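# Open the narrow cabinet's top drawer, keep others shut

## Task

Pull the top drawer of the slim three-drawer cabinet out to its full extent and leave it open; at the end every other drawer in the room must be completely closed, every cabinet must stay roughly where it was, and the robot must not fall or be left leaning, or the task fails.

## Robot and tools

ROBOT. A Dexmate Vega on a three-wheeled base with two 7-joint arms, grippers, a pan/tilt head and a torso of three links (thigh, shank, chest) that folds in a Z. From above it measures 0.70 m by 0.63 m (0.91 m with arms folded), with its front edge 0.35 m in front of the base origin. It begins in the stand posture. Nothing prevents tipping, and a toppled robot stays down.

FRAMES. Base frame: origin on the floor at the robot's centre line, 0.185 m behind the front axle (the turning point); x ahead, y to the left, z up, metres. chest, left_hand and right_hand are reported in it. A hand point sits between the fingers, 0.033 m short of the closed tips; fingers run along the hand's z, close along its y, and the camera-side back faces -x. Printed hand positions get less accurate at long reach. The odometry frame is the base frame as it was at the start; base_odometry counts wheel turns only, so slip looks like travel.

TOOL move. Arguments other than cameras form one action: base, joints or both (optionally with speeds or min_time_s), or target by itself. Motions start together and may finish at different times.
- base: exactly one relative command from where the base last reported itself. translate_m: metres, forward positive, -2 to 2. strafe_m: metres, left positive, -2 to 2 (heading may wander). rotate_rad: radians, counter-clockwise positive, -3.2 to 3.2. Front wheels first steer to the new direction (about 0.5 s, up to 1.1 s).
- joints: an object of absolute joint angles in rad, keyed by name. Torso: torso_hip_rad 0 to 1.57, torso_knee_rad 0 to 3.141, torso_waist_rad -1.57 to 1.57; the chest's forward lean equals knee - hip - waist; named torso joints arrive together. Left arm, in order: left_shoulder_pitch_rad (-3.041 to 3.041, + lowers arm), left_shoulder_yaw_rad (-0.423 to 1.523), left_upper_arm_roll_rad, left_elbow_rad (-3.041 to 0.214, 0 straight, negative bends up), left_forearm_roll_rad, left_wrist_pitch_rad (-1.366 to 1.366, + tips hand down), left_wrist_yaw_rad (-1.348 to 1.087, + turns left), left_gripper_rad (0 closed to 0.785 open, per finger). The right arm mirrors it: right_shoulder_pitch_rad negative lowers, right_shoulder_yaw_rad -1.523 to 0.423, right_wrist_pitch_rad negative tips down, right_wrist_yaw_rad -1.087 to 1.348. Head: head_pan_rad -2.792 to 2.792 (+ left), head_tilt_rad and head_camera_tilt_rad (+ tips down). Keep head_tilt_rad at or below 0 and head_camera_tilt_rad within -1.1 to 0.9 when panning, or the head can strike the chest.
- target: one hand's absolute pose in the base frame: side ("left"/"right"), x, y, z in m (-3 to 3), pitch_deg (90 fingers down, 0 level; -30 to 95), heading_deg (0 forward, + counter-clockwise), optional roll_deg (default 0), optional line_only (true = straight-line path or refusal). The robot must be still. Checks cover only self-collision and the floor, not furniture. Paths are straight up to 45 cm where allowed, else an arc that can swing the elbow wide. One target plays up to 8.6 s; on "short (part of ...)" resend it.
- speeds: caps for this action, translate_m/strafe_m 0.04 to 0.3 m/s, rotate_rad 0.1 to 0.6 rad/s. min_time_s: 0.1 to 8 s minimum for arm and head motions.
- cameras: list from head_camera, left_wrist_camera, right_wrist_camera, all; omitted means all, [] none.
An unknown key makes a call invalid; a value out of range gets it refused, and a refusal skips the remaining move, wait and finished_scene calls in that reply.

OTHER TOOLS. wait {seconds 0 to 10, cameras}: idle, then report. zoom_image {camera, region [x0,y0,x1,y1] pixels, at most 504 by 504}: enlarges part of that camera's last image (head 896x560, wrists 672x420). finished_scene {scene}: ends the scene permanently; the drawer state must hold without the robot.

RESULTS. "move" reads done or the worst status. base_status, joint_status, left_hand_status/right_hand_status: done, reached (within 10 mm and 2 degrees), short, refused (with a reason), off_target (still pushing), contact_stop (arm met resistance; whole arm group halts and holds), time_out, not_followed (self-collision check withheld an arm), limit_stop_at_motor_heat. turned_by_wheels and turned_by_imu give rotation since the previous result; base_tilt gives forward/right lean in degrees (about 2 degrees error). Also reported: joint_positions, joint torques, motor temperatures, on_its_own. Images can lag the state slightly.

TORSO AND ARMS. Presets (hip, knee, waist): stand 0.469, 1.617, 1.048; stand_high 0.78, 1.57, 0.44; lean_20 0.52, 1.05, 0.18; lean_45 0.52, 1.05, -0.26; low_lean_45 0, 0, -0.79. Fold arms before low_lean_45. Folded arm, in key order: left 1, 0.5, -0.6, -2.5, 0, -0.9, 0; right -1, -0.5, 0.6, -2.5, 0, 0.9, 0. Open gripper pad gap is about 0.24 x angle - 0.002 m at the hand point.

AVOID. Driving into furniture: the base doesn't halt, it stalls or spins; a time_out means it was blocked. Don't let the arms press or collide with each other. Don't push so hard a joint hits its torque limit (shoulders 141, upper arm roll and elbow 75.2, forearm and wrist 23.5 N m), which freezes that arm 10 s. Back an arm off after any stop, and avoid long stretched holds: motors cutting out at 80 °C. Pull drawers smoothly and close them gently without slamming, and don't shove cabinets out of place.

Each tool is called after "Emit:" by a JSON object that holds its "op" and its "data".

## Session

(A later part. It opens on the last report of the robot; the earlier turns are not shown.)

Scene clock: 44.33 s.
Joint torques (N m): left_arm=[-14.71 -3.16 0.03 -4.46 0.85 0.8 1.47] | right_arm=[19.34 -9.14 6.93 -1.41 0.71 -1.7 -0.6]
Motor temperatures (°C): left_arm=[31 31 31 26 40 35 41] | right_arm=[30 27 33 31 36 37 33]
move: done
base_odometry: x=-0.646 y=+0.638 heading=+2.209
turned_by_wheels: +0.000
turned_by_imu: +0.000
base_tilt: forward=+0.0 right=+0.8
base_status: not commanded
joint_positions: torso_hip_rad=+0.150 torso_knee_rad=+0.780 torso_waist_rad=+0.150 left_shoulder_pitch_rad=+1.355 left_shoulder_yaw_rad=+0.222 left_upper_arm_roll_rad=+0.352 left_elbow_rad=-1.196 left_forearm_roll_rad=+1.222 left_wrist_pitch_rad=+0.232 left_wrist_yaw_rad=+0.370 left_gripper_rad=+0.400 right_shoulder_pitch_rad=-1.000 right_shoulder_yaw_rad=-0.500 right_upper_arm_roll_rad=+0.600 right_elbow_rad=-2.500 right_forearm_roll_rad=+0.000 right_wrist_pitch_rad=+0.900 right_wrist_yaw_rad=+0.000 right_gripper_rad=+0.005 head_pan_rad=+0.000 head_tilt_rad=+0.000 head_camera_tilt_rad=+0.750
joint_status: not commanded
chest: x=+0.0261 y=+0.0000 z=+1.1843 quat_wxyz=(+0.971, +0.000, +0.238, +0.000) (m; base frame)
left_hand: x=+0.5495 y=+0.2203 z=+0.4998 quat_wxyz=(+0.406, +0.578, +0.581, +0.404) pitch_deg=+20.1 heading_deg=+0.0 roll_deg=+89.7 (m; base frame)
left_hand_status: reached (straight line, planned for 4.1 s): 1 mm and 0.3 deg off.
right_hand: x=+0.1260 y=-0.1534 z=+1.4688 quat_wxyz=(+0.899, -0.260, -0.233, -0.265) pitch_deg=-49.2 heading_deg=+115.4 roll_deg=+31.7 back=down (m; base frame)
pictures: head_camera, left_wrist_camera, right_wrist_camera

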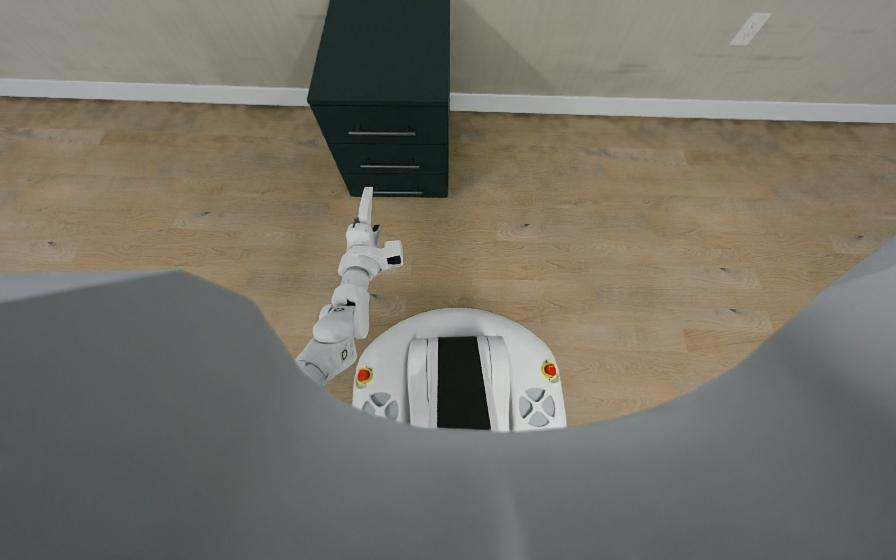

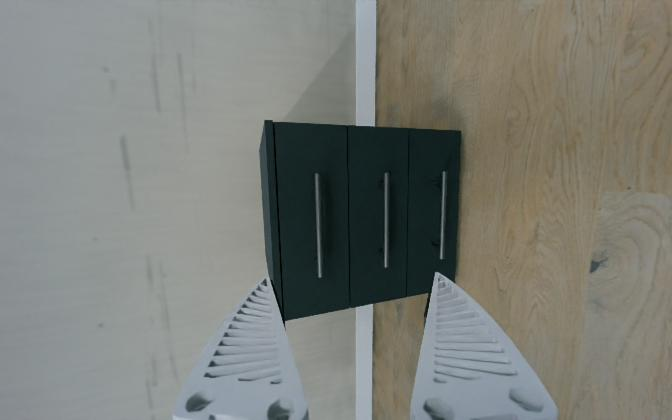

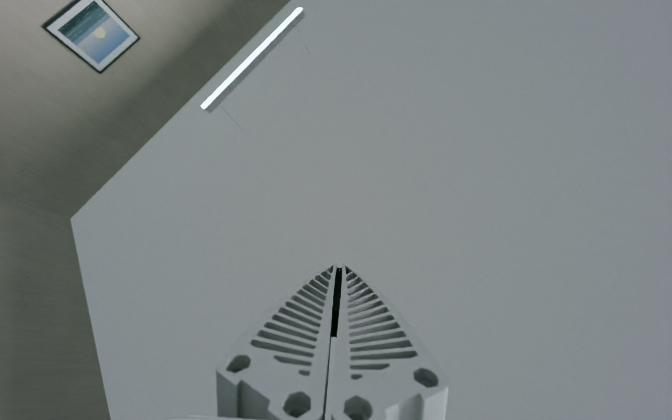

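Emit:
{"op": "move", "data": {"base": {"translate_m":0.2}, "cameras": []}}

Emit:
{"op": "move", "data": {"target": {"side":"left","x":0.57,"y":0.22,"z":0.46,"pitch_deg":15,"heading_deg":0,"roll_deg":90}, "cameras": ["left_wrist_camera","head_camera"]}}

Scene clock: 47.23 s.
Joint torques (N m): left_arm=[-13.04 -1.2 -0.4 -4.56 0.79 -0.41 1.37] | right_arm=[19.55 -7.57 6.54 -2.08 0.83 -1.81 -0.61]
Motor temperatures (°C): left_arm=[31 31 31 26 40 35 41] | right_arm=[30 27 33 31 36 37 33]
move: done
base_odometry: x=-0.766 y=+0.799 heading=+2.209
turned_by_wheels: -0.001
turned_by_imu: -0.001
base_tilt: forward=+0.1 right=+0.7
base_status: done
joint_positions: torso_hip_rad=+0.150 torso_knee_rad=+0.780 torso_waist_rad=+0.150 left_shoulder_pitch_rad=+1.353 left_shoulder_yaw_rad=+0.221 left_upper_arm_roll_rad=+0.354 left_elbow_rad=-1.194 left_forearm_roll_rad=+1.226 left_wrist_pitch_rad=+0.236 left_wrist_yaw_rad=+0.370 left_gripper_rad=+0.400 right_shoulder_pitch_rad=-1.000 right_shoulder_yaw_rad=-0.500 right_upper_arm_roll_rad=+0.600 right_elbow_rad=-2.500 right_forearm_roll_rad=+0.000 right_wrist_pitch_rad=+0.900 right_wrist_yaw_rad=+0.000 right_gripper_rad=+0.005 head_pan_rad=+0.000 head_tilt_rad=+0.000 head_camera_tilt_rad=+0.750
joint_status: not commanded
chest: x=+0.0261 y=+0.0000 z=+1.1843 quat_wxyz=(+0.971, +0.000, +0.238, +0.000) (m; base frame)
left_hand: x=+0.5498 y=+0.2202 z=+0.4997 quat_wxyz=(+0.405, +0.579, +0.579, +0.405) pitch_deg=+20.0 heading_deg=+0.0 roll_deg=-90.0 (m; base frame)
right_hand: x=+0.1261 y=-0.1534 z=+1.4688 quat_wxyz=(+0.899, -0.260, -0.233, -0.265) pitch_deg=-49.2 heading_deg=+115.4 roll_deg=+31.7 back=down (m; base frame)
pictures: none
No camera images: "cameras" was empty.

Scene clock: 47.53 s.
Joint torques (N m): left_arm=[-12.65 -1.44 0.19 -5.28 0.75 0.23 1.51] | right_arm=[18.97 -7.3 6.53 -1.91 0.68 -2.07 -0.68]
Motor temperatures (°C): left_arm=[31 31 31 26 40 35 41] | right_arm=[30 27 33 31 36 37 33]
move: refused
base_odometry: x=-0.766 y=+0.799 heading=+2.209
turned_by_wheels: +0.000
turned_by_imu: +0.000
base_tilt: forward=+0.1 right=+0.8
base_status: not commanded
joint_positions: torso_hip_rad=+0.150 torso_knee_rad=+0.780 torso_waist_rad=+0.150 left_shoulder_pitch_rad=+1.353 left_shoulder_yaw_rad=+0.221 left_upper_arm_roll_rad=+0.354 left_elbow_rad=-1.194 left_forearm_roll_rad=+1.226 left_wrist_pitch_rad=+0.236 left_wrist_yaw_rad=+0.370 left_gripper_rad=+0.400 right_shoulder_pitch_rad=-1.000 right_shoulder_yaw_rad=-0.500 right_upper_arm_roll_rad=+0.600 right_elbow_rad=-2.500 right_forearm_roll_rad=+0.000 right_wrist_pitch_rad=+0.900 right_wrist_yaw_rad=+0.000 right_gripper_rad=+0.005 head_pan_rad=+0.000 head_tilt_rad=+0.000 head_camera_tilt_rad=+0.750
joint_status: not commanded
chest: x=+0.0261 y=+0.0000 z=+1.1843 quat_wxyz=(+0.971, +0.000, +0.238, +0.000) (m; base frame)
left_hand: x=+0.5498 y=+0.2202 z=+0.4997 quat_wxyz=(+0.405, +0.579, +0.579, +0.405) pitch_deg=+20.0 heading_deg=+0.0 roll_deg=-90.0 (m; base frame)
left_hand_status: refused: no posture of the arm gets there (out of reach): the closest leaves the hand 0.7 cm and 0 deg from the pose. Nothing moved.
right_hand: x=+0.1261 y=-0.1534 z=+1.4688 quat_wxyz=(+0.899, -0.260, -0.233, -0.265) pitch_deg=-49.2 heading_deg=+115.4 roll_deg=+31.7 back=down (m; base frame)
pictures: head_camera, left_wrist_camera

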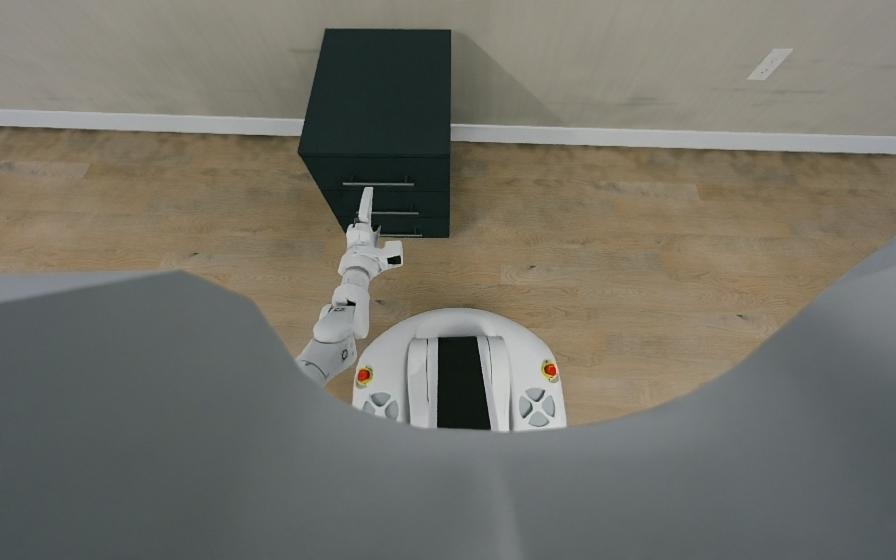

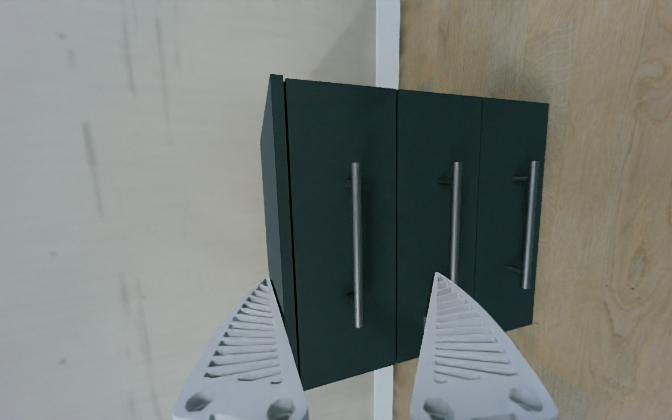

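Emit:
{"op": "move", "data": {"joints": {"torso_waist_rad":-0.1}, "cameras": []}}

Emit:
{"op": "move", "data": {"target": {"side":"left","x":0.57,"y":0.22,"z":0.46,"pitch_deg":15,"heading_deg":0,"roll_deg":90}, "cameras": ["left_wrist_camera","head_camera"]}}

Scene clock: 50.07 s.
Joint torques (N m): left_arm=[-6.55 -2.38 0.83 -3.5 0.58 -0.05 1.28] | right_arm=[17.71 -9.17 8.05 -2.45 0.91 -1.63 -0.93]
Motor temperatures (°C): left_arm=[31 31 31 26 40 35 41] | right_arm=[30 27 33 31 36 37 33]
move: done
base_odometry: x=-0.766 y=+0.799 heading=+2.209
turned_by_wheels: +0.000
turned_by_imu: +0.000
base_tilt: forward=+0.1 right=+0.7
base_status: not commanded
joint_positions: torso_hip_rad=+0.150 torso_knee_rad=+0.780 torso_waist_rad=-0.100 left_shoulder_pitch_rad=+1.353 left_shoulder_yaw_rad=+0.221 left_upper_arm_roll_rad=+0.354 left_elbow_rad=-1.194 left_forearm_roll_rad=+1.226 left_wrist_pitch_rad=+0.236 left_wrist_yaw_rad=+0.370 left_gripper_rad=+0.400 right_shoulder_pitch_rad=-1.000 right_shoulder_yaw_rad=-0.500 right_upper_arm_roll_rad=+0.600 right_elbow_rad=-2.500 right_forearm_roll_rad=+0.000 right_wrist_pitch_rad=+0.900 right_wrist_yaw_rad=+0.000 right_gripper_rad=+0.005 head_pan_rad=+0.000 head_tilt_rad=+0.000 head_camera_tilt_rad=+0.750
joint_status: all done
chest: x=+0.1258 y=+0.0000 z=+1.1332 quat_wxyz=(+0.934, +0.000, +0.357, +0.000) (m; base frame)
left_hand: x=+0.4639 y=+0.2202 z=+0.3405 quat_wxyz=(+0.330, +0.625, +0.625, +0.330) pitch_deg=+34.4 heading_deg=+0.0 roll_deg=-90.0 (m; base frame)
right_hand: x=+0.2930 y=-0.1534 z=+1.3842 quat_wxyz=(+0.921, -0.291, -0.119, -0.231) pitch_deg=-53.4 heading_deg=+98.1 roll_deg=+53.7 back=down (m; base frame)
pictures: none
No camera images: "cameras" was empty.

Scene clock: 52.27 s.
Joint torques (N m): left_arm=[-8.56 -2 -4.79 -6.09 0.67 0.06 1.42] | right_arm=[18.2 -6.83 7.23 -1.62 0.93 -1.41 -0.88]
Motor temperatures (°C): left_arm=[31 31 31 26 40 35 41] | right_arm=[30 27 33 31 36 37 33]
move: done
base_odometry: x=-0.766 y=+0.799 heading=+2.209
turned_by_wheels: +0.000
turned_by_imu: +0.000
base_tilt: forward=+0.1 right=+0.8
base_status: not commanded
joint_positions: torso_hip_rad=+0.150 torso_knee_rad=+0.780 torso_waist_rad=-0.100 left_shoulder_pitch_rad=+1.281 left_shoulder_yaw_rad=+0.215 left_upper_arm_roll_rad=+0.331 left_elbow_rad=-1.234 left_forearm_roll_rad=+1.250 left_wrist_pitch_rad=+0.231 left_wrist_yaw_rad=+0.582 left_gripper_rad=+0.400 right_shoulder_pitch_rad=-1.000 right_shoulder_yaw_rad=-0.500 right_upper_arm_roll_rad=+0.600 right_elbow_rad=-2.500 right_forearm_roll_rad=+0.000 right_wrist_pitch_rad=+0.900 right_wrist_yaw_rad=+0.000 right_gripper_rad=+0.005 head_pan_rad=+0.000 head_tilt_rad=+0.000 head_camera_tilt_rad=+0.750
joint_status: not commanded
chest: x=+0.1258 y=+0.0000 z=+1.1332 quat_wxyz=(+0.934, +0.000, +0.357, +0.000) (m; base frame)
left_hand: x=+0.5681 y=+0.2199 z=+0.4574 quat_wxyz=(+0.429, +0.563, +0.562, +0.429) pitch_deg=+15.4 heading_deg=+0.0 roll_deg=-90.0 (m; base frame)
left_hand_status: reached (straight line, planned for 1.0 s): 3 mm and 0.4 deg off.
right_hand: x=+0.2930 y=-0.1534 z=+1.3842 quat_wxyz=(+0.921, -0.291, -0.119, -0.231) pitch_deg=-53.4 heading_deg=+98.1 roll_deg=+53.7 back=down (m; base frame)
pictures: head_camera, left_wrist_camera

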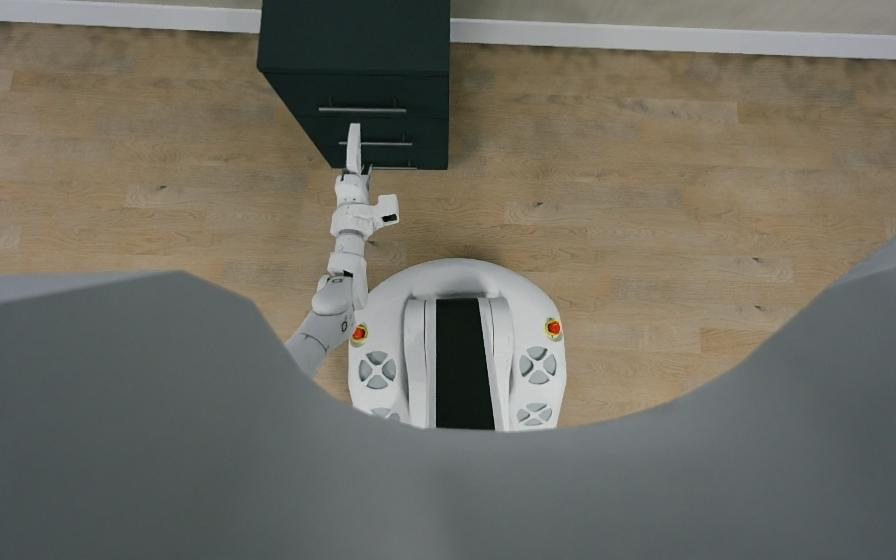

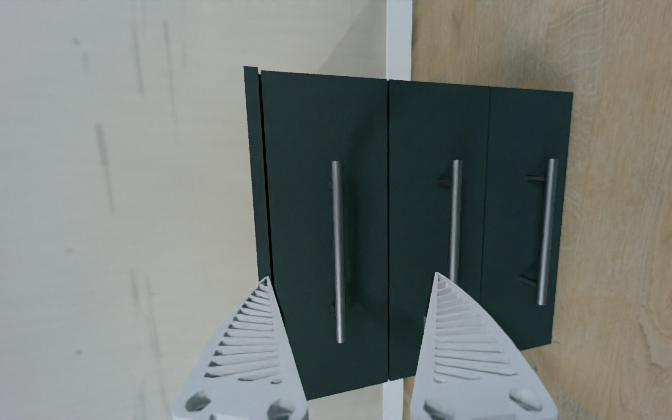

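Emit:
{"op": "move", "data": {"target": {"side":"left","x":0.67,"y":0.225,"z":0.425,"pitch_deg":12,"heading_deg":0,"roll_deg":90}, "cameras": ["left_wrist_camera","head_camera"]}}

Scene clock: 52.97 s.
Joint torques (N m): left_arm=[-8.94 -2.69 -4.98 -6.26 0.69 -0.06 1.34] | right_arm=[17.71 -8.42 7.44 -2.47 0.85 -0.77 -0.95]
Motor temperatures (°C): left_arm=[31 31 31 26 40 35 41] | right_arm=[30 27 33 31 36 37 33]
move: refused
base_odometry: x=-0.766 y=+0.799 heading=+2.209
turned_by_wheels: +0.000
turned_by_imu: +0.000
base_tilt: forward=+0.0 right=+0.7
base_status: not commanded
joint_positions: torso_hip_rad=+0.150 torso_knee_rad=+0.780 torso_waist_rad=-0.100 left_shoulder_pitch_rad=+1.279 left_shoulder_yaw_rad=+0.215 left_upper_arm_roll_rad=+0.331 left_elbow_rad=-1.234 left_forearm_roll_rad=+1.251 left_wrist_pitch_rad=+0.231 left_wrist_yaw_rad=+0.585 left_gripper_rad=+0.400 right_shoulder_pitch_rad=-1.000 right_shoulder_yaw_rad=-0.500 right_upper_arm_roll_rad=+0.600 right_elbow_rad=-2.500 right_forearm_roll_rad=+0.000 right_wrist_pitch_rad=+0.900 right_wrist_yaw_rad=+0.000 right_gripper_rad=+0.005 head_pan_rad=+0.000 head_tilt_rad=+0.000 head_camera_tilt_rad=+0.750
joint_status: not commanded
chest: x=+0.1258 y=+0.0000 z=+1.1332 quat_wxyz=(+0.934, +0.000, +0.357, +0.000) (m; base frame)
left_hand: x=+0.5694 y=+0.2199 z=+0.4593 quat_wxyz=(+0.430, +0.561, +0.561, +0.430) pitch_deg=+15.1 heading_deg=+0.0 roll_deg=-90.0 (m; base frame)
left_hand_status: refused: no posture of the arm gets there (out of reach): the closest leaves the hand 0.7 cm and 0 deg from the pose. Nothing moved.
right_hand: x=+0.2930 y=-0.1534 z=+1.3842 quat_wxyz=(+0.921, -0.291, -0.119, -0.231) pitch_deg=-53.4 heading_deg=+98.1 roll_deg=+53.7 back=down (m; base frame)
pictures: head_camera, left_wrist_camera

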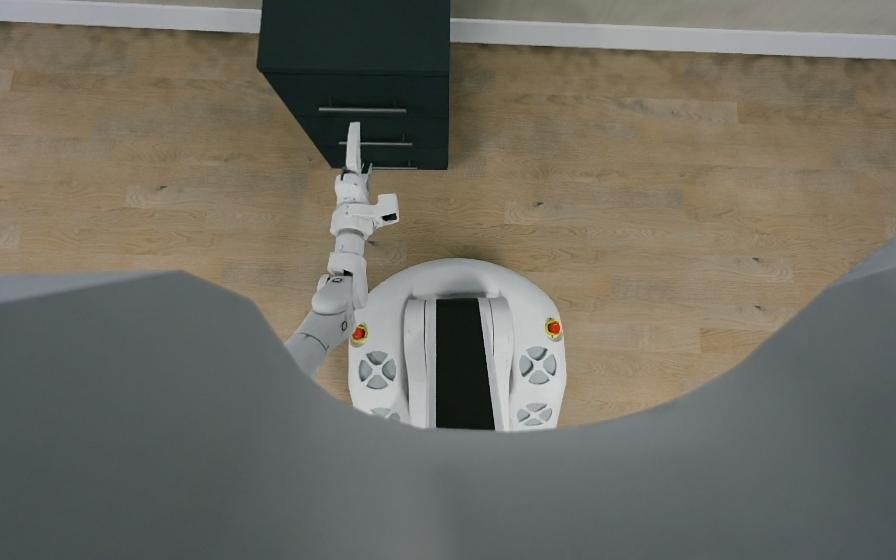

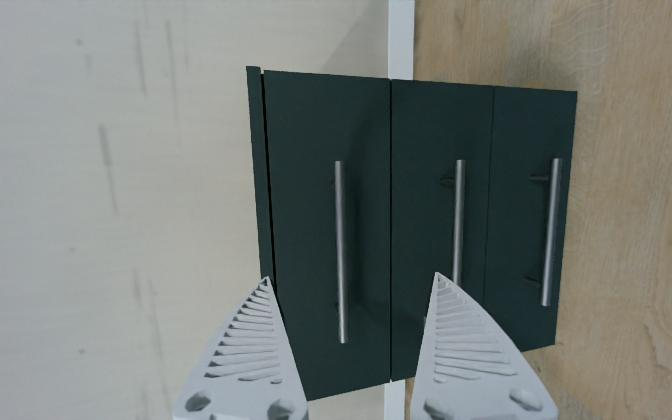

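Emit:
{"op": "move", "data": {"target": {"side":"left","x":0.57,"y":0.23,"z":0.418,"pitch_deg":18,"heading_deg":0,"roll_deg":90}, "cameras": []}}

Emit:
{"op": "move", "data": {"base": {"translate_m":0.1}, "speeds": {"translate_m":0.1}, "cameras": ["left_wrist_camera","head_camera"]}}

Scene clock: 55.27 s.
Joint torques (N m): left_arm=[-9.54 -0.06 0.88 -4.43 0.21 -0.57 1.53] | right_arm=[17.63 -8.48 7.33 -2.84 0.95 -1.05 -1.15]
Motor temperatures (°C): left_arm=[31 31 31 26 40 35 41] | right_arm=[30 27 33 31 36 37 33]
move: done
base_odometry: x=-0.766 y=+0.799 heading=+2.209
turned_by_wheels: +0.000
turned_by_imu: +0.000
base_tilt: forward=+0.0 right=+0.7
base_status: not commanded
joint_positions: torso_hip_rad=+0.150 torso_knee_rad=+0.780 torso_waist_rad=-0.100 left_shoulder_pitch_rad=+1.187 left_shoulder_yaw_rad=+0.200 left_upper_arm_roll_rad=+0.336 left_elbow_rad=-1.045 left_forearm_roll_rad=+1.225 left_wrist_pitch_rad=+0.181 left_wrist_yaw_rad=+0.624 left_gripper_rad=+0.400 right_shoulder_pitch_rad=-1.000 right_shoulder_yaw_rad=-0.500 right_upper_arm_roll_rad=+0.600 right_elbow_rad=-2.500 right_forearm_roll_rad=+0.000 right_wrist_pitch_rad=+0.900 right_wrist_yaw_rad=+0.000 right_gripper_rad=+0.005 head_pan_rad=+0.000 head_tilt_rad=+0.000 head_camera_tilt_rad=+0.750
joint_status: not commanded
chest: x=+0.1258 y=+0.0000 z=+1.1332 quat_wxyz=(+0.934, +0.000, +0.357, +0.000) (m; base frame)
left_hand: x=+0.5698 y=+0.2300 z=+0.4186 quat_wxyz=(+0.416, +0.572, +0.572, +0.416) pitch_deg=+18.0 heading_deg=+0.0 roll_deg=-90.0 (m; base frame)
left_hand_status: reached (straight line, planned for 0.9 s): 1 mm and 0.0 deg off.
right_hand: x=+0.2930 y=-0.1534 z=+1.3842 quat_wxyz=(+0.921, -0.291, -0.119, -0.231) pitch_deg=-53.4 heading_deg=+98.1 roll_deg=+53.7 back=down (m; base frame)
pictures: none
No camera images: "cameras" was empty.

Scene clock: 57.13 s.
Joint torques (N m): left_arm=[-9.74 -1.82 1.23 -3.39 0.3 -0.64 1.21] | right_arm=[17.9 -8.59 7.5 -2.26 0.86 -1.01 -0.8]
Motor temperatures (°C): left_arm=[31 31 31 26 40 35 41] | right_arm=[30 27 33 31 36 37 33]
move: done
base_odometry: x=-0.825 y=+0.879 heading=+2.208
turned_by_wheels: -0.001
turned_by_imu: -0.001
base_tilt: forward=+0.1 right=+0.8
base_status: done
joint_positions: torso_hip_rad=+0.150 torso_knee_rad=+0.780 torso_waist_rad=-0.100 left_shoulder_pitch_rad=+1.185 left_shoulder_yaw_rad=+0.200 left_upper_arm_roll_rad=+0.336 left_elbow_rad=-1.041 left_forearm_roll_rad=+1.224 left_wrist_pitch_rad=+0.180 left_wrist_yaw_rad=+0.625 left_gripper_rad=+0.400 right_shoulder_pitch_rad=-1.000 right_shoulder_yaw_rad=-0.500 right_upper_arm_roll_rad=+0.600 right_elbow_rad=-2.500 right_forearm_roll_rad=+0.000 right_wrist_pitch_rad=+0.900 right_wrist_yaw_rad=+0.000 right_gripper_rad=+0.005 head_pan_rad=+0.000 head_tilt_rad=+0.000 head_camera_tilt_rad=+0.750
joint_status: not commanded
chest: x=+0.1258 y=+0.0000 z=+1.1332 quat_wxyz=(+0.934, +0.000, +0.357, +0.000) (m; base frame)
left_hand: x=+0.5698 y=+0.2302 z=+0.4178 quat_wxyz=(+0.415, +0.572, +0.572, +0.416) pitch_deg=+18.0 heading_deg=+0.0 roll_deg=-90.0 (m; base frame)
right_hand: x=+0.2930 y=-0.1534 z=+1.3841 quat_wxyz=(+0.921, -0.291, -0.119, -0.231) pitch_deg=-53.4 heading_deg=+98.1 roll_deg=+53.7 back=down (m; base frame)
pictures: head_camera, left_wrist_camera

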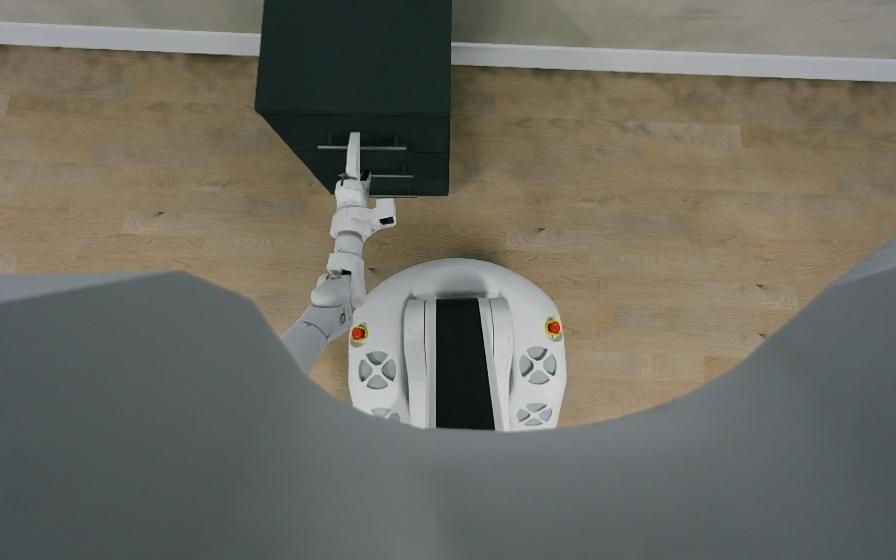

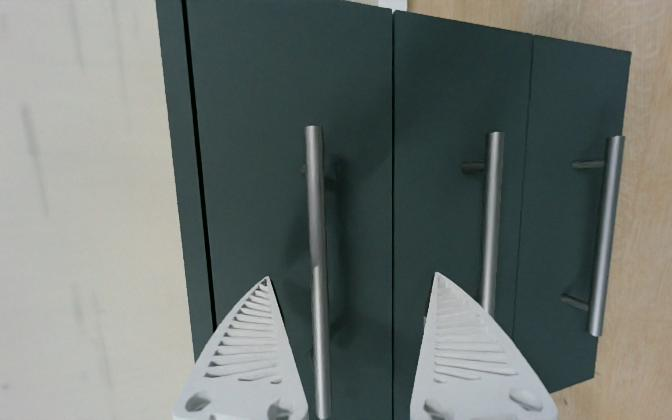

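Emit:
{"op": "move", "data": {"base": {"translate_m":0.08}, "speeds": {"translate_m":0.06}, "cameras": ["left_wrist_camera","head_camera"]}}

Emit:
{"op": "zoom_image", "data": {"camera": "head_camera", "region": [240, 60, 480, 220]}}

Scene clock: 59.40 s.
Joint torques (N m): left_arm=[-16.22 -0.19 -1.37 -6.83 0.25 -0.84 -1.43] | right_arm=[16.83 -7.74 7.46 -0.99 1.09 -1.28 -0.99]
Motor temperatures (°C): left_arm=[31 31 31 26 40 35 41] | right_arm=[30 27 33 31 36 37 33]
move: done
base_odometry: x=-0.873 y=+0.943 heading=+2.208
turned_by_wheels: +0.000
turned_by_imu: +0.000
base_tilt: forward=+0.1 right=+0.7
base_status: done
joint_positions: torso_hip_rad=+0.150 torso_knee_rad=+0.780 torso_waist_rad=-0.100 left_shoulder_pitch_rad=+1.185 left_shoulder_yaw_rad=+0.199 left_upper_arm_roll_rad=+0.336 left_elbow_rad=-1.041 left_forearm_roll_rad=+1.224 left_wrist_pitch_rad=+0.180 left_wrist_yaw_rad=+0.626 left_gripper_rad=+0.400 right_shoulder_pitch_rad=-1.000 right_shoulder_yaw_rad=-0.500 right_upper_arm_roll_rad=+0.600 right_elbow_rad=-2.500 right_forearm_roll_rad=+0.000 right_wrist_pitch_rad=+0.900 right_wrist_yaw_rad=+0.000 right_gripper_rad=+0.005 head_pan_rad=+0.000 head_tilt_rad=+0.000 head_camera_tilt_rad=+0.750
joint_status: not commanded
chest: x=+0.1256 y=+0.0000 z=+1.1333 quat_wxyz=(+0.934, +0.000, +0.357, +0.000) (m; base frame)
left_hand: x=+0.5696 y=+0.2302 z=+0.4181 quat_wxyz=(+0.416, +0.572, +0.572, +0.416) pitch_deg=+18.0 heading_deg=+0.0 roll_deg=-90.0 (m; base frame)
right_hand: x=+0.2927 y=-0.1534 z=+1.3842 quat_wxyz=(+0.921, -0.291, -0.119, -0.231) pitch_deg=-53.4 heading_deg=+98.2 roll_deg=+53.7 back=down (m; base frame)
pictures: head_camera, left_wrist_camera

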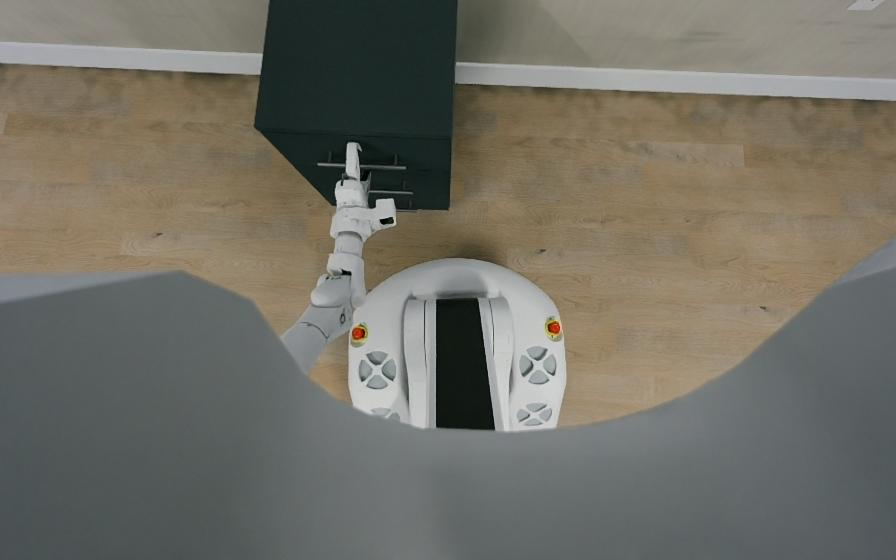

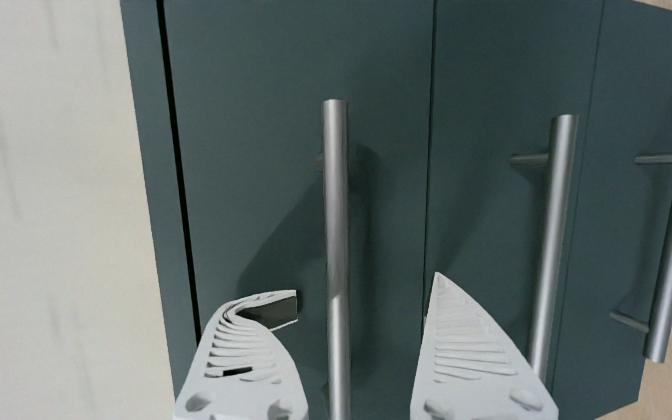

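Scaled by 2.100 from the camera's 896x560 image, which has a finer 960x600 frame.

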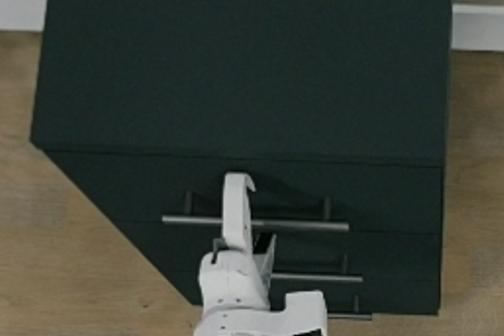

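Emit:
{"op": "move", "data": {"base": {"translate_m":-0.02}, "speeds": {"translate_m":0.06}, "joints": {"left_gripper_rad":0.15}, "cameras": ["left_wrist_camera"]}}

Emit:
{"op": "move", "data": {"joints": {"left_gripper_rad":0.0}, "cameras": ["left_wrist_camera"]}}

Emit:
{"op": "move", "data": {"base": {"translate_m":-0.06}, "speeds": {"translate_m":0.05}, "cameras": ["left_wrist_camera","head_camera"]}}

Scene clock: 60.67 s.
Joint torques (N m): left_arm=[-16.82 -1.66 -0.82 -7.02 0.49 0.16 -0.08] | right_arm=[17.82 -6.95 7.61 -3.5 0.94 -1.55 -0.94]
Motor temperatures (°C): left_arm=[31 31 31 26 40 35 41] | right_arm=[30 27 33 31 36 37 33]
move: done
base_odometry: x=-0.861 y=+0.927 heading=+2.208
turned_by_wheels: +0.000
turned_by_imu: +0.000
base_tilt: forward=+0.0 right=+0.7
base_status: done
joint_positions: torso_hip_rad=+0.150 torso_knee_rad=+0.780 torso_waist_rad=-0.100 left_shoulder_pitch_rad=+1.185 left_shoulder_yaw_rad=+0.199 left_upper_arm_roll_rad=+0.336 left_elbow_rad=-1.041 left_forearm_roll_rad=+1.224 left_wrist_pitch_rad=+0.180 left_wrist_yaw_rad=+0.625 left_gripper_rad=+0.150 right_shoulder_pitch_rad=-1.000 right_shoulder_yaw_rad=-0.500 right_upper_arm_roll_rad=+0.600 right_elbow_rad=-2.500 right_forearm_roll_rad=+0.000 right_wrist_pitch_rad=+0.900 right_wrist_yaw_rad=+0.000 right_gripper_rad=+0.005 head_pan_rad=+0.000 head_tilt_rad=+0.000 head_camera_tilt_rad=+0.750
joint_status: all done
chest: x=+0.1256 y=+0.0000 z=+1.1333 quat_wxyz=(+0.934, +0.000, +0.357, +0.000) (m; base frame)
left_hand: x=+0.5696 y=+0.2302 z=+0.4178 quat_wxyz=(+0.415, +0.572, +0.572, +0.416) pitch_deg=+18.0 heading_deg=+0.0 roll_deg=-90.0 (m; base frame)
right_hand: x=+0.2928 y=-0.1534 z=+1.3842 quat_wxyz=(+0.921, -0.291, -0.119, -0.231) pitch_deg=-53.4 heading_deg=+98.1 roll_deg=+53.7 back=down (m; base frame)
pictures: left_wrist_camera

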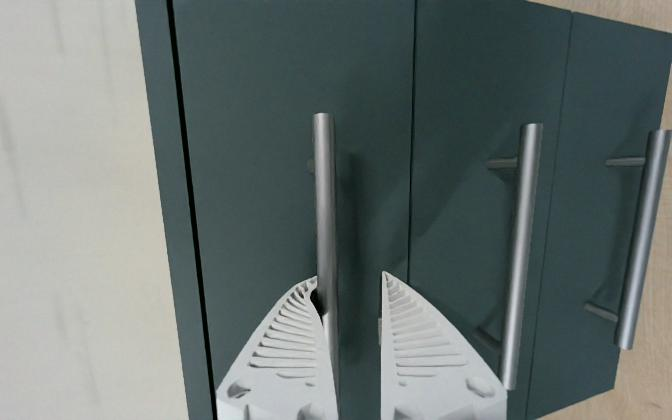

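Scene clock: 61.30 s.
Joint torques (N m): left_arm=[2.68 -2.61 -1.6 3.73 -0.74 -0.24 -4.02] | right_arm=[17.23 -7.59 7.99 -2.69 0.98 -1.27 -1.01]
Motor temperatures (°C): left_arm=[31 31 31 26 40 35 41] | right_arm=[30 27 33 31 36 37 33]
move: done
base_odometry: x=-0.861 y=+0.927 heading=+2.207
turned_by_wheels: +0.000
turned_by_imu: +0.000
base_tilt: forward=+0.1 right=+0.8
base_status: not commanded
joint_positions: torso_hip_rad=+0.150 torso_knee_rad=+0.780 torso_waist_rad=-0.100 left_shoulder_pitch_rad=+1.185 left_shoulder_yaw_rad=+0.199 left_upper_arm_roll_rad=+0.336 left_elbow_rad=-1.042 left_forearm_roll_rad=+1.224 left_wrist_pitch_rad=+0.180 left_wrist_yaw_rad=+0.627 left_gripper_rad=+0.000 right_shoulder_pitch_rad=-1.000 right_shoulder_yaw_rad=-0.500 right_upper_arm_roll_rad=+0.600 right_elbow_rad=-2.500 right_forearm_roll_rad=+0.000 right_wrist_pitch_rad=+0.900 right_wrist_yaw_rad=+0.000 right_gripper_rad=+0.005 head_pan_rad=+0.000 head_tilt_rad=+0.000 head_camera_tilt_rad=+0.750
joint_status: all done
chest: x=+0.1255 y=+0.0000 z=+1.1333 quat_wxyz=(+0.934, +0.000, +0.357, +0.000) (m; base frame)
left_hand: x=+0.5706 y=+0.2299 z=+0.4193 quat_wxyz=(+0.416, +0.571, +0.571, +0.416) pitch_deg=+17.8 heading_deg=+0.0 roll_deg=-90.0 (m; base frame)
right_hand: x=+0.2926 y=-0.1534 z=+1.3843 quat_wxyz=(+0.921, -0.291, -0.119, -0.231) pitch_deg=-53.4 heading_deg=+98.2 roll_deg=+53.7 back=down (m; base frame)
pictures: left_wrist_camera

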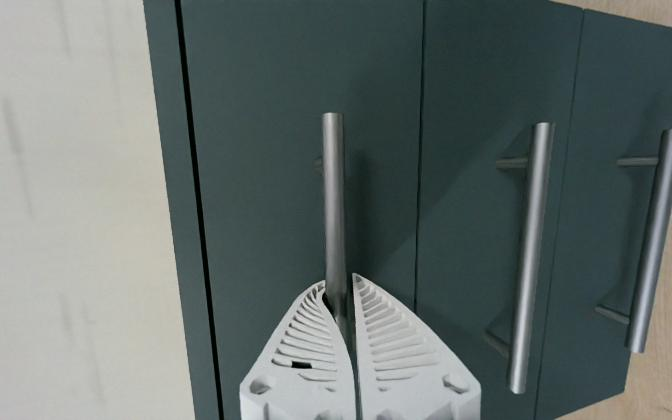

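Scene clock: 63.07 s.
Joint torques (N m): left_arm=[11.6 -1.3 1.53 3.23 -0.6 -1.26 -4.11] | right_arm=[18.07 -7.05 7.47 -2.11 0.9 -1.5 -1.16]
Motor temperatures (°C): left_arm=[31 31 31 26 40 35 41] | right_arm=[30 27 33 31 36 37 33]
move: done
base_odometry: x=-0.825 y=+0.879 heading=+2.207
turned_by_wheels: +0.000
turned_by_imu: +0.000
base_tilt: forward=+0.0 right=+0.8
base_status: done
joint_positions: torso_hip_rad=+0.150 torso_knee_rad=+0.780 torso_waist_rad=-0.100 left_shoulder_pitch_rad=+1.184 left_shoulder_yaw_rad=+0.199 left_upper_arm_roll_rad=+0.336 left_elbow_rad=-1.042 left_forearm_roll_rad=+1.224 left_wrist_pitch_rad=+0.180 left_wrist_yaw_rad=+0.627 left_gripper_rad=+0.000 right_shoulder_pitch_rad=-1.000 right_shoulder_yaw_rad=-0.500 right_upper_arm_roll_rad=+0.600 right_elbow_rad=-2.500 right_forearm_roll_rad=+0.000 right_wrist_pitch_rad=+0.900 right_wrist_yaw_rad=+0.000 right_gripper_rad=+0.005 head_pan_rad=+0.000 head_tilt_rad=+0.000 head_camera_tilt_rad=+0.750
joint_status: not commanded
chest: x=+0.1254 y=+0.0000 z=+1.1334 quat_wxyz=(+0.934, +0.000, +0.357, +0.000) (m; base frame)
left_hand: x=+0.5709 y=+0.2302 z=+0.4195 quat_wxyz=(+0.417, +0.571, +0.571, +0.417) pitch_deg=+17.8 heading_deg=+0.0 roll_deg=-90.0 (m; base frame)
right_hand: x=+0.2925 y=-0.1534 z=+1.3844 quat_wxyz=(+0.921, -0.291, -0.119, -0.231) pitch_deg=-53.4 heading_deg=+98.2 roll_deg=+53.7 back=down (m; base frame)
pictures: head_camera, left_wrist_camera

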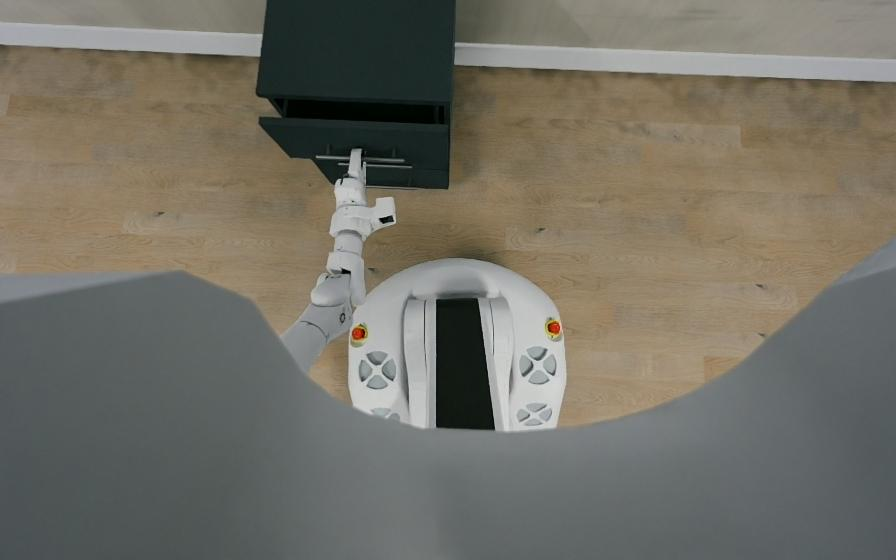

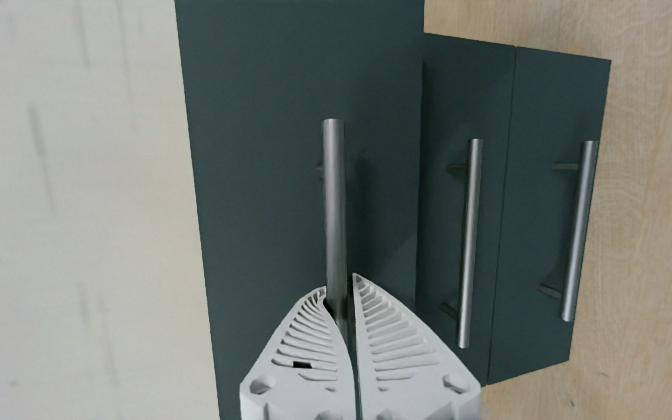

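Emit:
{"op": "move", "data": {"base": {"translate_m":-0.25}, "speeds": {"translate_m":0.08}, "cameras": ["head_camera"]}}

Emit:
{"op": "move", "data": {"base": {"translate_m":-0.1}, "speeds": {"translate_m":0.05}, "cameras": ["left_wrist_camera","head_camera"]}}

Scene clock: 67.33 s.
Joint torques (N m): left_arm=[10.2 -1.96 5.94 2.78 1.4 -2.94 -3.87] | right_arm=[16.72 -8.59 7.36 -2.62 1.05 -0.98 -0.99]
Motor temperatures (°C): left_arm=[31 31 31 26 40 35 41] | right_arm=[30 27 33 31 36 37 33]
move: done
base_odometry: x=-0.676 y=+0.678 heading=+2.207
turned_by_wheels: -0.001
turned_by_imu: +0.000
base_tilt: forward=+0.1 right=+0.8
base_status: done
joint_positions: torso_hip_rad=+0.150 torso_knee_rad=+0.780 torso_waist_rad=-0.100 left_shoulder_pitch_rad=+1.184 left_shoulder_yaw_rad=+0.200 left_upper_arm_roll_rad=+0.336 left_elbow_rad=-1.042 left_forearm_roll_rad=+1.224 left_wrist_pitch_rad=+0.181 left_wrist_yaw_rad=+0.627 left_gripper_rad=+0.000 right_shoulder_pitch_rad=-1.000 right_shoulder_yaw_rad=-0.500 right_upper_arm_roll_rad=+0.600 right_elbow_rad=-2.500 right_forearm_roll_rad=+0.000 right_wrist_pitch_rad=+0.900 right_wrist_yaw_rad=+0.000 right_gripper_rad=+0.005 head_pan_rad=+0.000 head_tilt_rad=+0.000 head_camera_tilt_rad=+0.750
joint_status: not commanded
chest: x=+0.1254 y=+0.0000 z=+1.1334 quat_wxyz=(+0.934, +0.000, +0.357, +0.000) (m; base frame)
left_hand: x=+0.5709 y=+0.2307 z=+0.4195 quat_wxyz=(+0.416, +0.571, +0.572, +0.417) pitch_deg=+17.8 heading_deg=+0.1 roll_deg=-90.0 (m; base frame)
right_hand: x=+0.2925 y=-0.1534 z=+1.3844 quat_wxyz=(+0.921, -0.291, -0.119, -0.231) pitch_deg=-53.4 heading_deg=+98.2 roll_deg=+53.7 back=down (m; base frame)
pictures: head_camera

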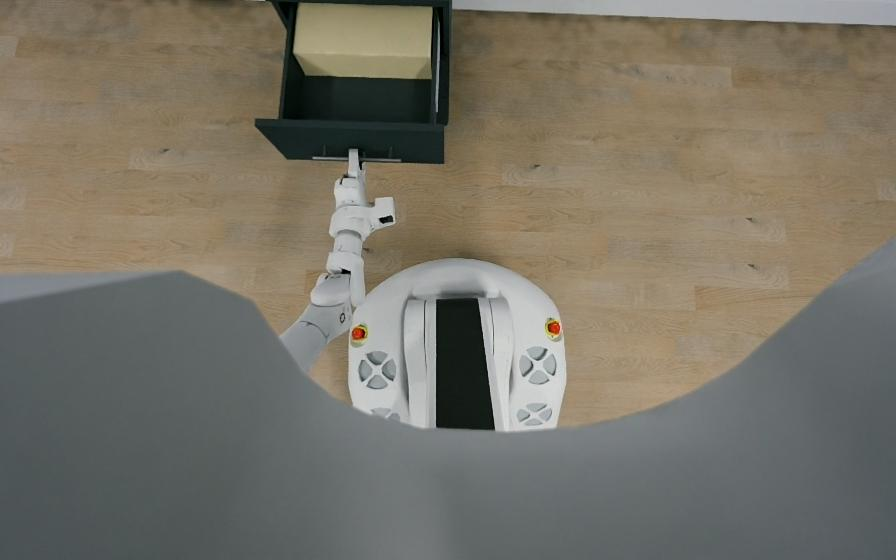

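Scene clock: 70.07 s.
Joint torques (N m): left_arm=[16.51 -0.07 1.45 6.41 -1.73 0.94 -4.32] | right_arm=[17.33 -7.74 7.45 -1.46 1.02 -1.97 -0.99]
Motor temperatures (°C): left_arm=[31 31 31 26 40 35 42] | right_arm=[30 27 33 31 36 37 33]
move: done
base_odometry: x=-0.617 y=+0.597 heading=+2.206
turned_by_wheels: -0.001
turned_by_imu: -0.001
base_tilt: forward=+0.0 right=+0.8
base_status: done
joint_positions: torso_hip_rad=+0.150 torso_knee_rad=+0.780 torso_waist_rad=-0.100 left_shoulder_pitch_rad=+1.184 left_shoulder_yaw_rad=+0.199 left_upper_arm_roll_rad=+0.336 left_elbow_rad=-1.042 left_forearm_roll_rad=+1.225 left_wrist_pitch_rad=+0.180 left_wrist_yaw_rad=+0.627 left_gripper_rad=+0.000 right_shoulder_pitch_rad=-1.000 right_shoulder_yaw_rad=-0.500 right_upper_arm_roll_rad=+0.600 right_elbow_rad=-2.500 right_forearm_roll_rad=+0.000 right_wrist_pitch_rad=+0.900 right_wrist_yaw_rad=+0.000 right_gripper_rad=+0.005 head_pan_rad=+0.000 head_tilt_rad=+0.000 head_camera_tilt_rad=+0.750
joint_status: not commanded
chest: x=+0.1254 y=+0.0000 z=+1.1334 quat_wxyz=(+0.934, +0.000, +0.357, +0.000) (m; base frame)
left_hand: x=+0.5712 y=+0.2298 z=+0.4198 quat_wxyz=(+0.417, +0.571, +0.571, +0.417) pitch_deg=+17.8 heading_deg=+0.0 roll_deg=+90.0 (m; base frame)
right_hand: x=+0.2925 y=-0.1534 z=+1.3844 quat_wxyz=(+0.921, -0.291, -0.119, -0.231) pitch_deg=-53.4 heading_deg=+98.2 roll_deg=+53.6 back=down (m; base frame)
pictures: head_camera, left_wrist_camera

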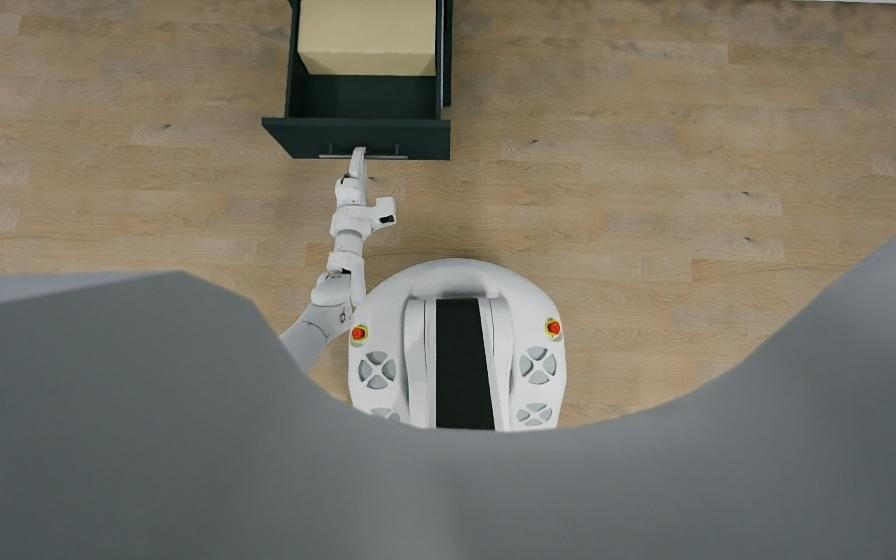

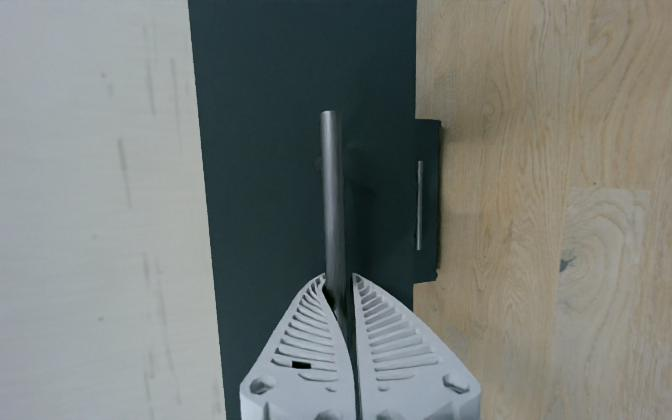

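Emit:
{"op": "move", "data": {"base": {"translate_m":-0.06}, "speeds": {"translate_m":0.05}, "cameras": ["left_wrist_camera","head_camera"]}}

Scene clock: 72.20 s.
Joint torques (N m): left_arm=[-0.03 0.45 0.67 -3.64 0.16 -0.3 0.81] | right_arm=[18.12 -7.95 7.41 -3.12 0.95 -1.35 -1.06]
Motor temperatures (°C): left_arm=[31 31 31 26 40 35 42] | right_arm=[30 27 33 31 36 37 33]
move: done
base_odometry: x=-0.582 y=+0.549 heading=+2.205
turned_by_wheels: -0.001
turned_by_imu: +0.000
base_tilt: forward=+0.0 right=+0.7
base_status: done
joint_positions: torso_hip_rad=+0.150 torso_knee_rad=+0.780 torso_waist_rad=-0.100 left_shoulder_pitch_rad=+1.185 left_shoulder_yaw_rad=+0.199 left_upper_arm_roll_rad=+0.336 left_elbow_rad=-1.041 left_forearm_roll_rad=+1.224 left_wrist_pitch_rad=+0.180 left_wrist_yaw_rad=+0.625 left_gripper_rad=+0.000 right_shoulder_pitch_rad=-1.000 right_shoulder_yaw_rad=-0.500 right_upper_arm_roll_rad=+0.600 right_elbow_rad=-2.500 right_forearm_roll_rad=+0.000 right_wrist_pitch_rad=+0.900 right_wrist_yaw_rad=+0.000 right_gripper_rad=+0.005 head_pan_rad=+0.000 head_tilt_rad=+0.000 head_camera_tilt_rad=+0.750
joint_status: not commanded
chest: x=+0.1257 y=+0.0000 z=+1.1333 quat_wxyz=(+0.934, +0.000, +0.357, +0.000) (m; base frame)
left_hand: x=+0.5701 y=+0.2301 z=+0.4181 quat_wxyz=(+0.416, +0.572, +0.572, +0.416) pitch_deg=+18.0 heading_deg=+0.0 roll_deg=-90.0 (m; base frame)
right_hand: x=+0.2929 y=-0.1534 z=+1.3842 quat_wxyz=(+0.921, -0.291, -0.119, -0.231) pitch_deg=-53.4 heading_deg=+98.1 roll_deg=+53.7 back=down (m; base frame)
pictures: head_camera, left_wrist_camera

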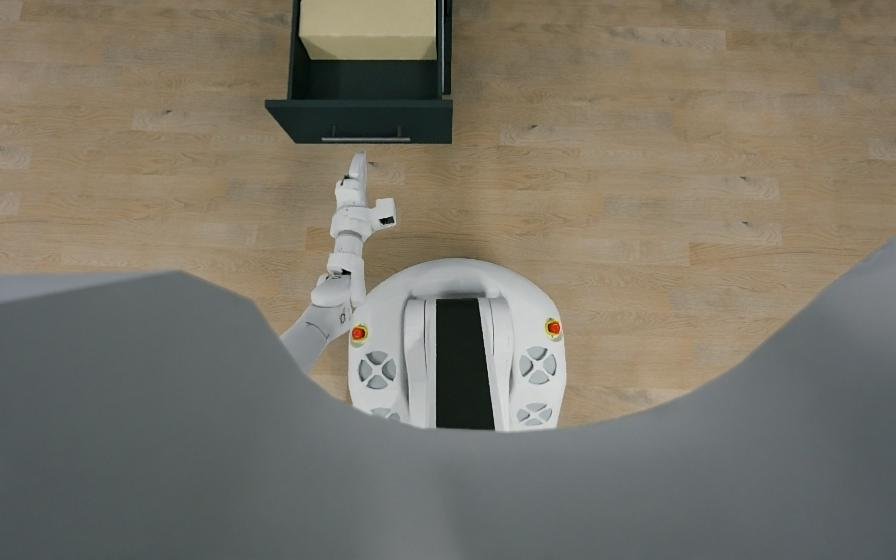

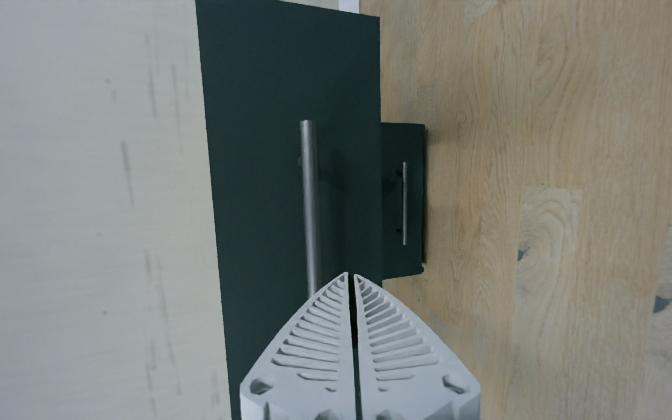

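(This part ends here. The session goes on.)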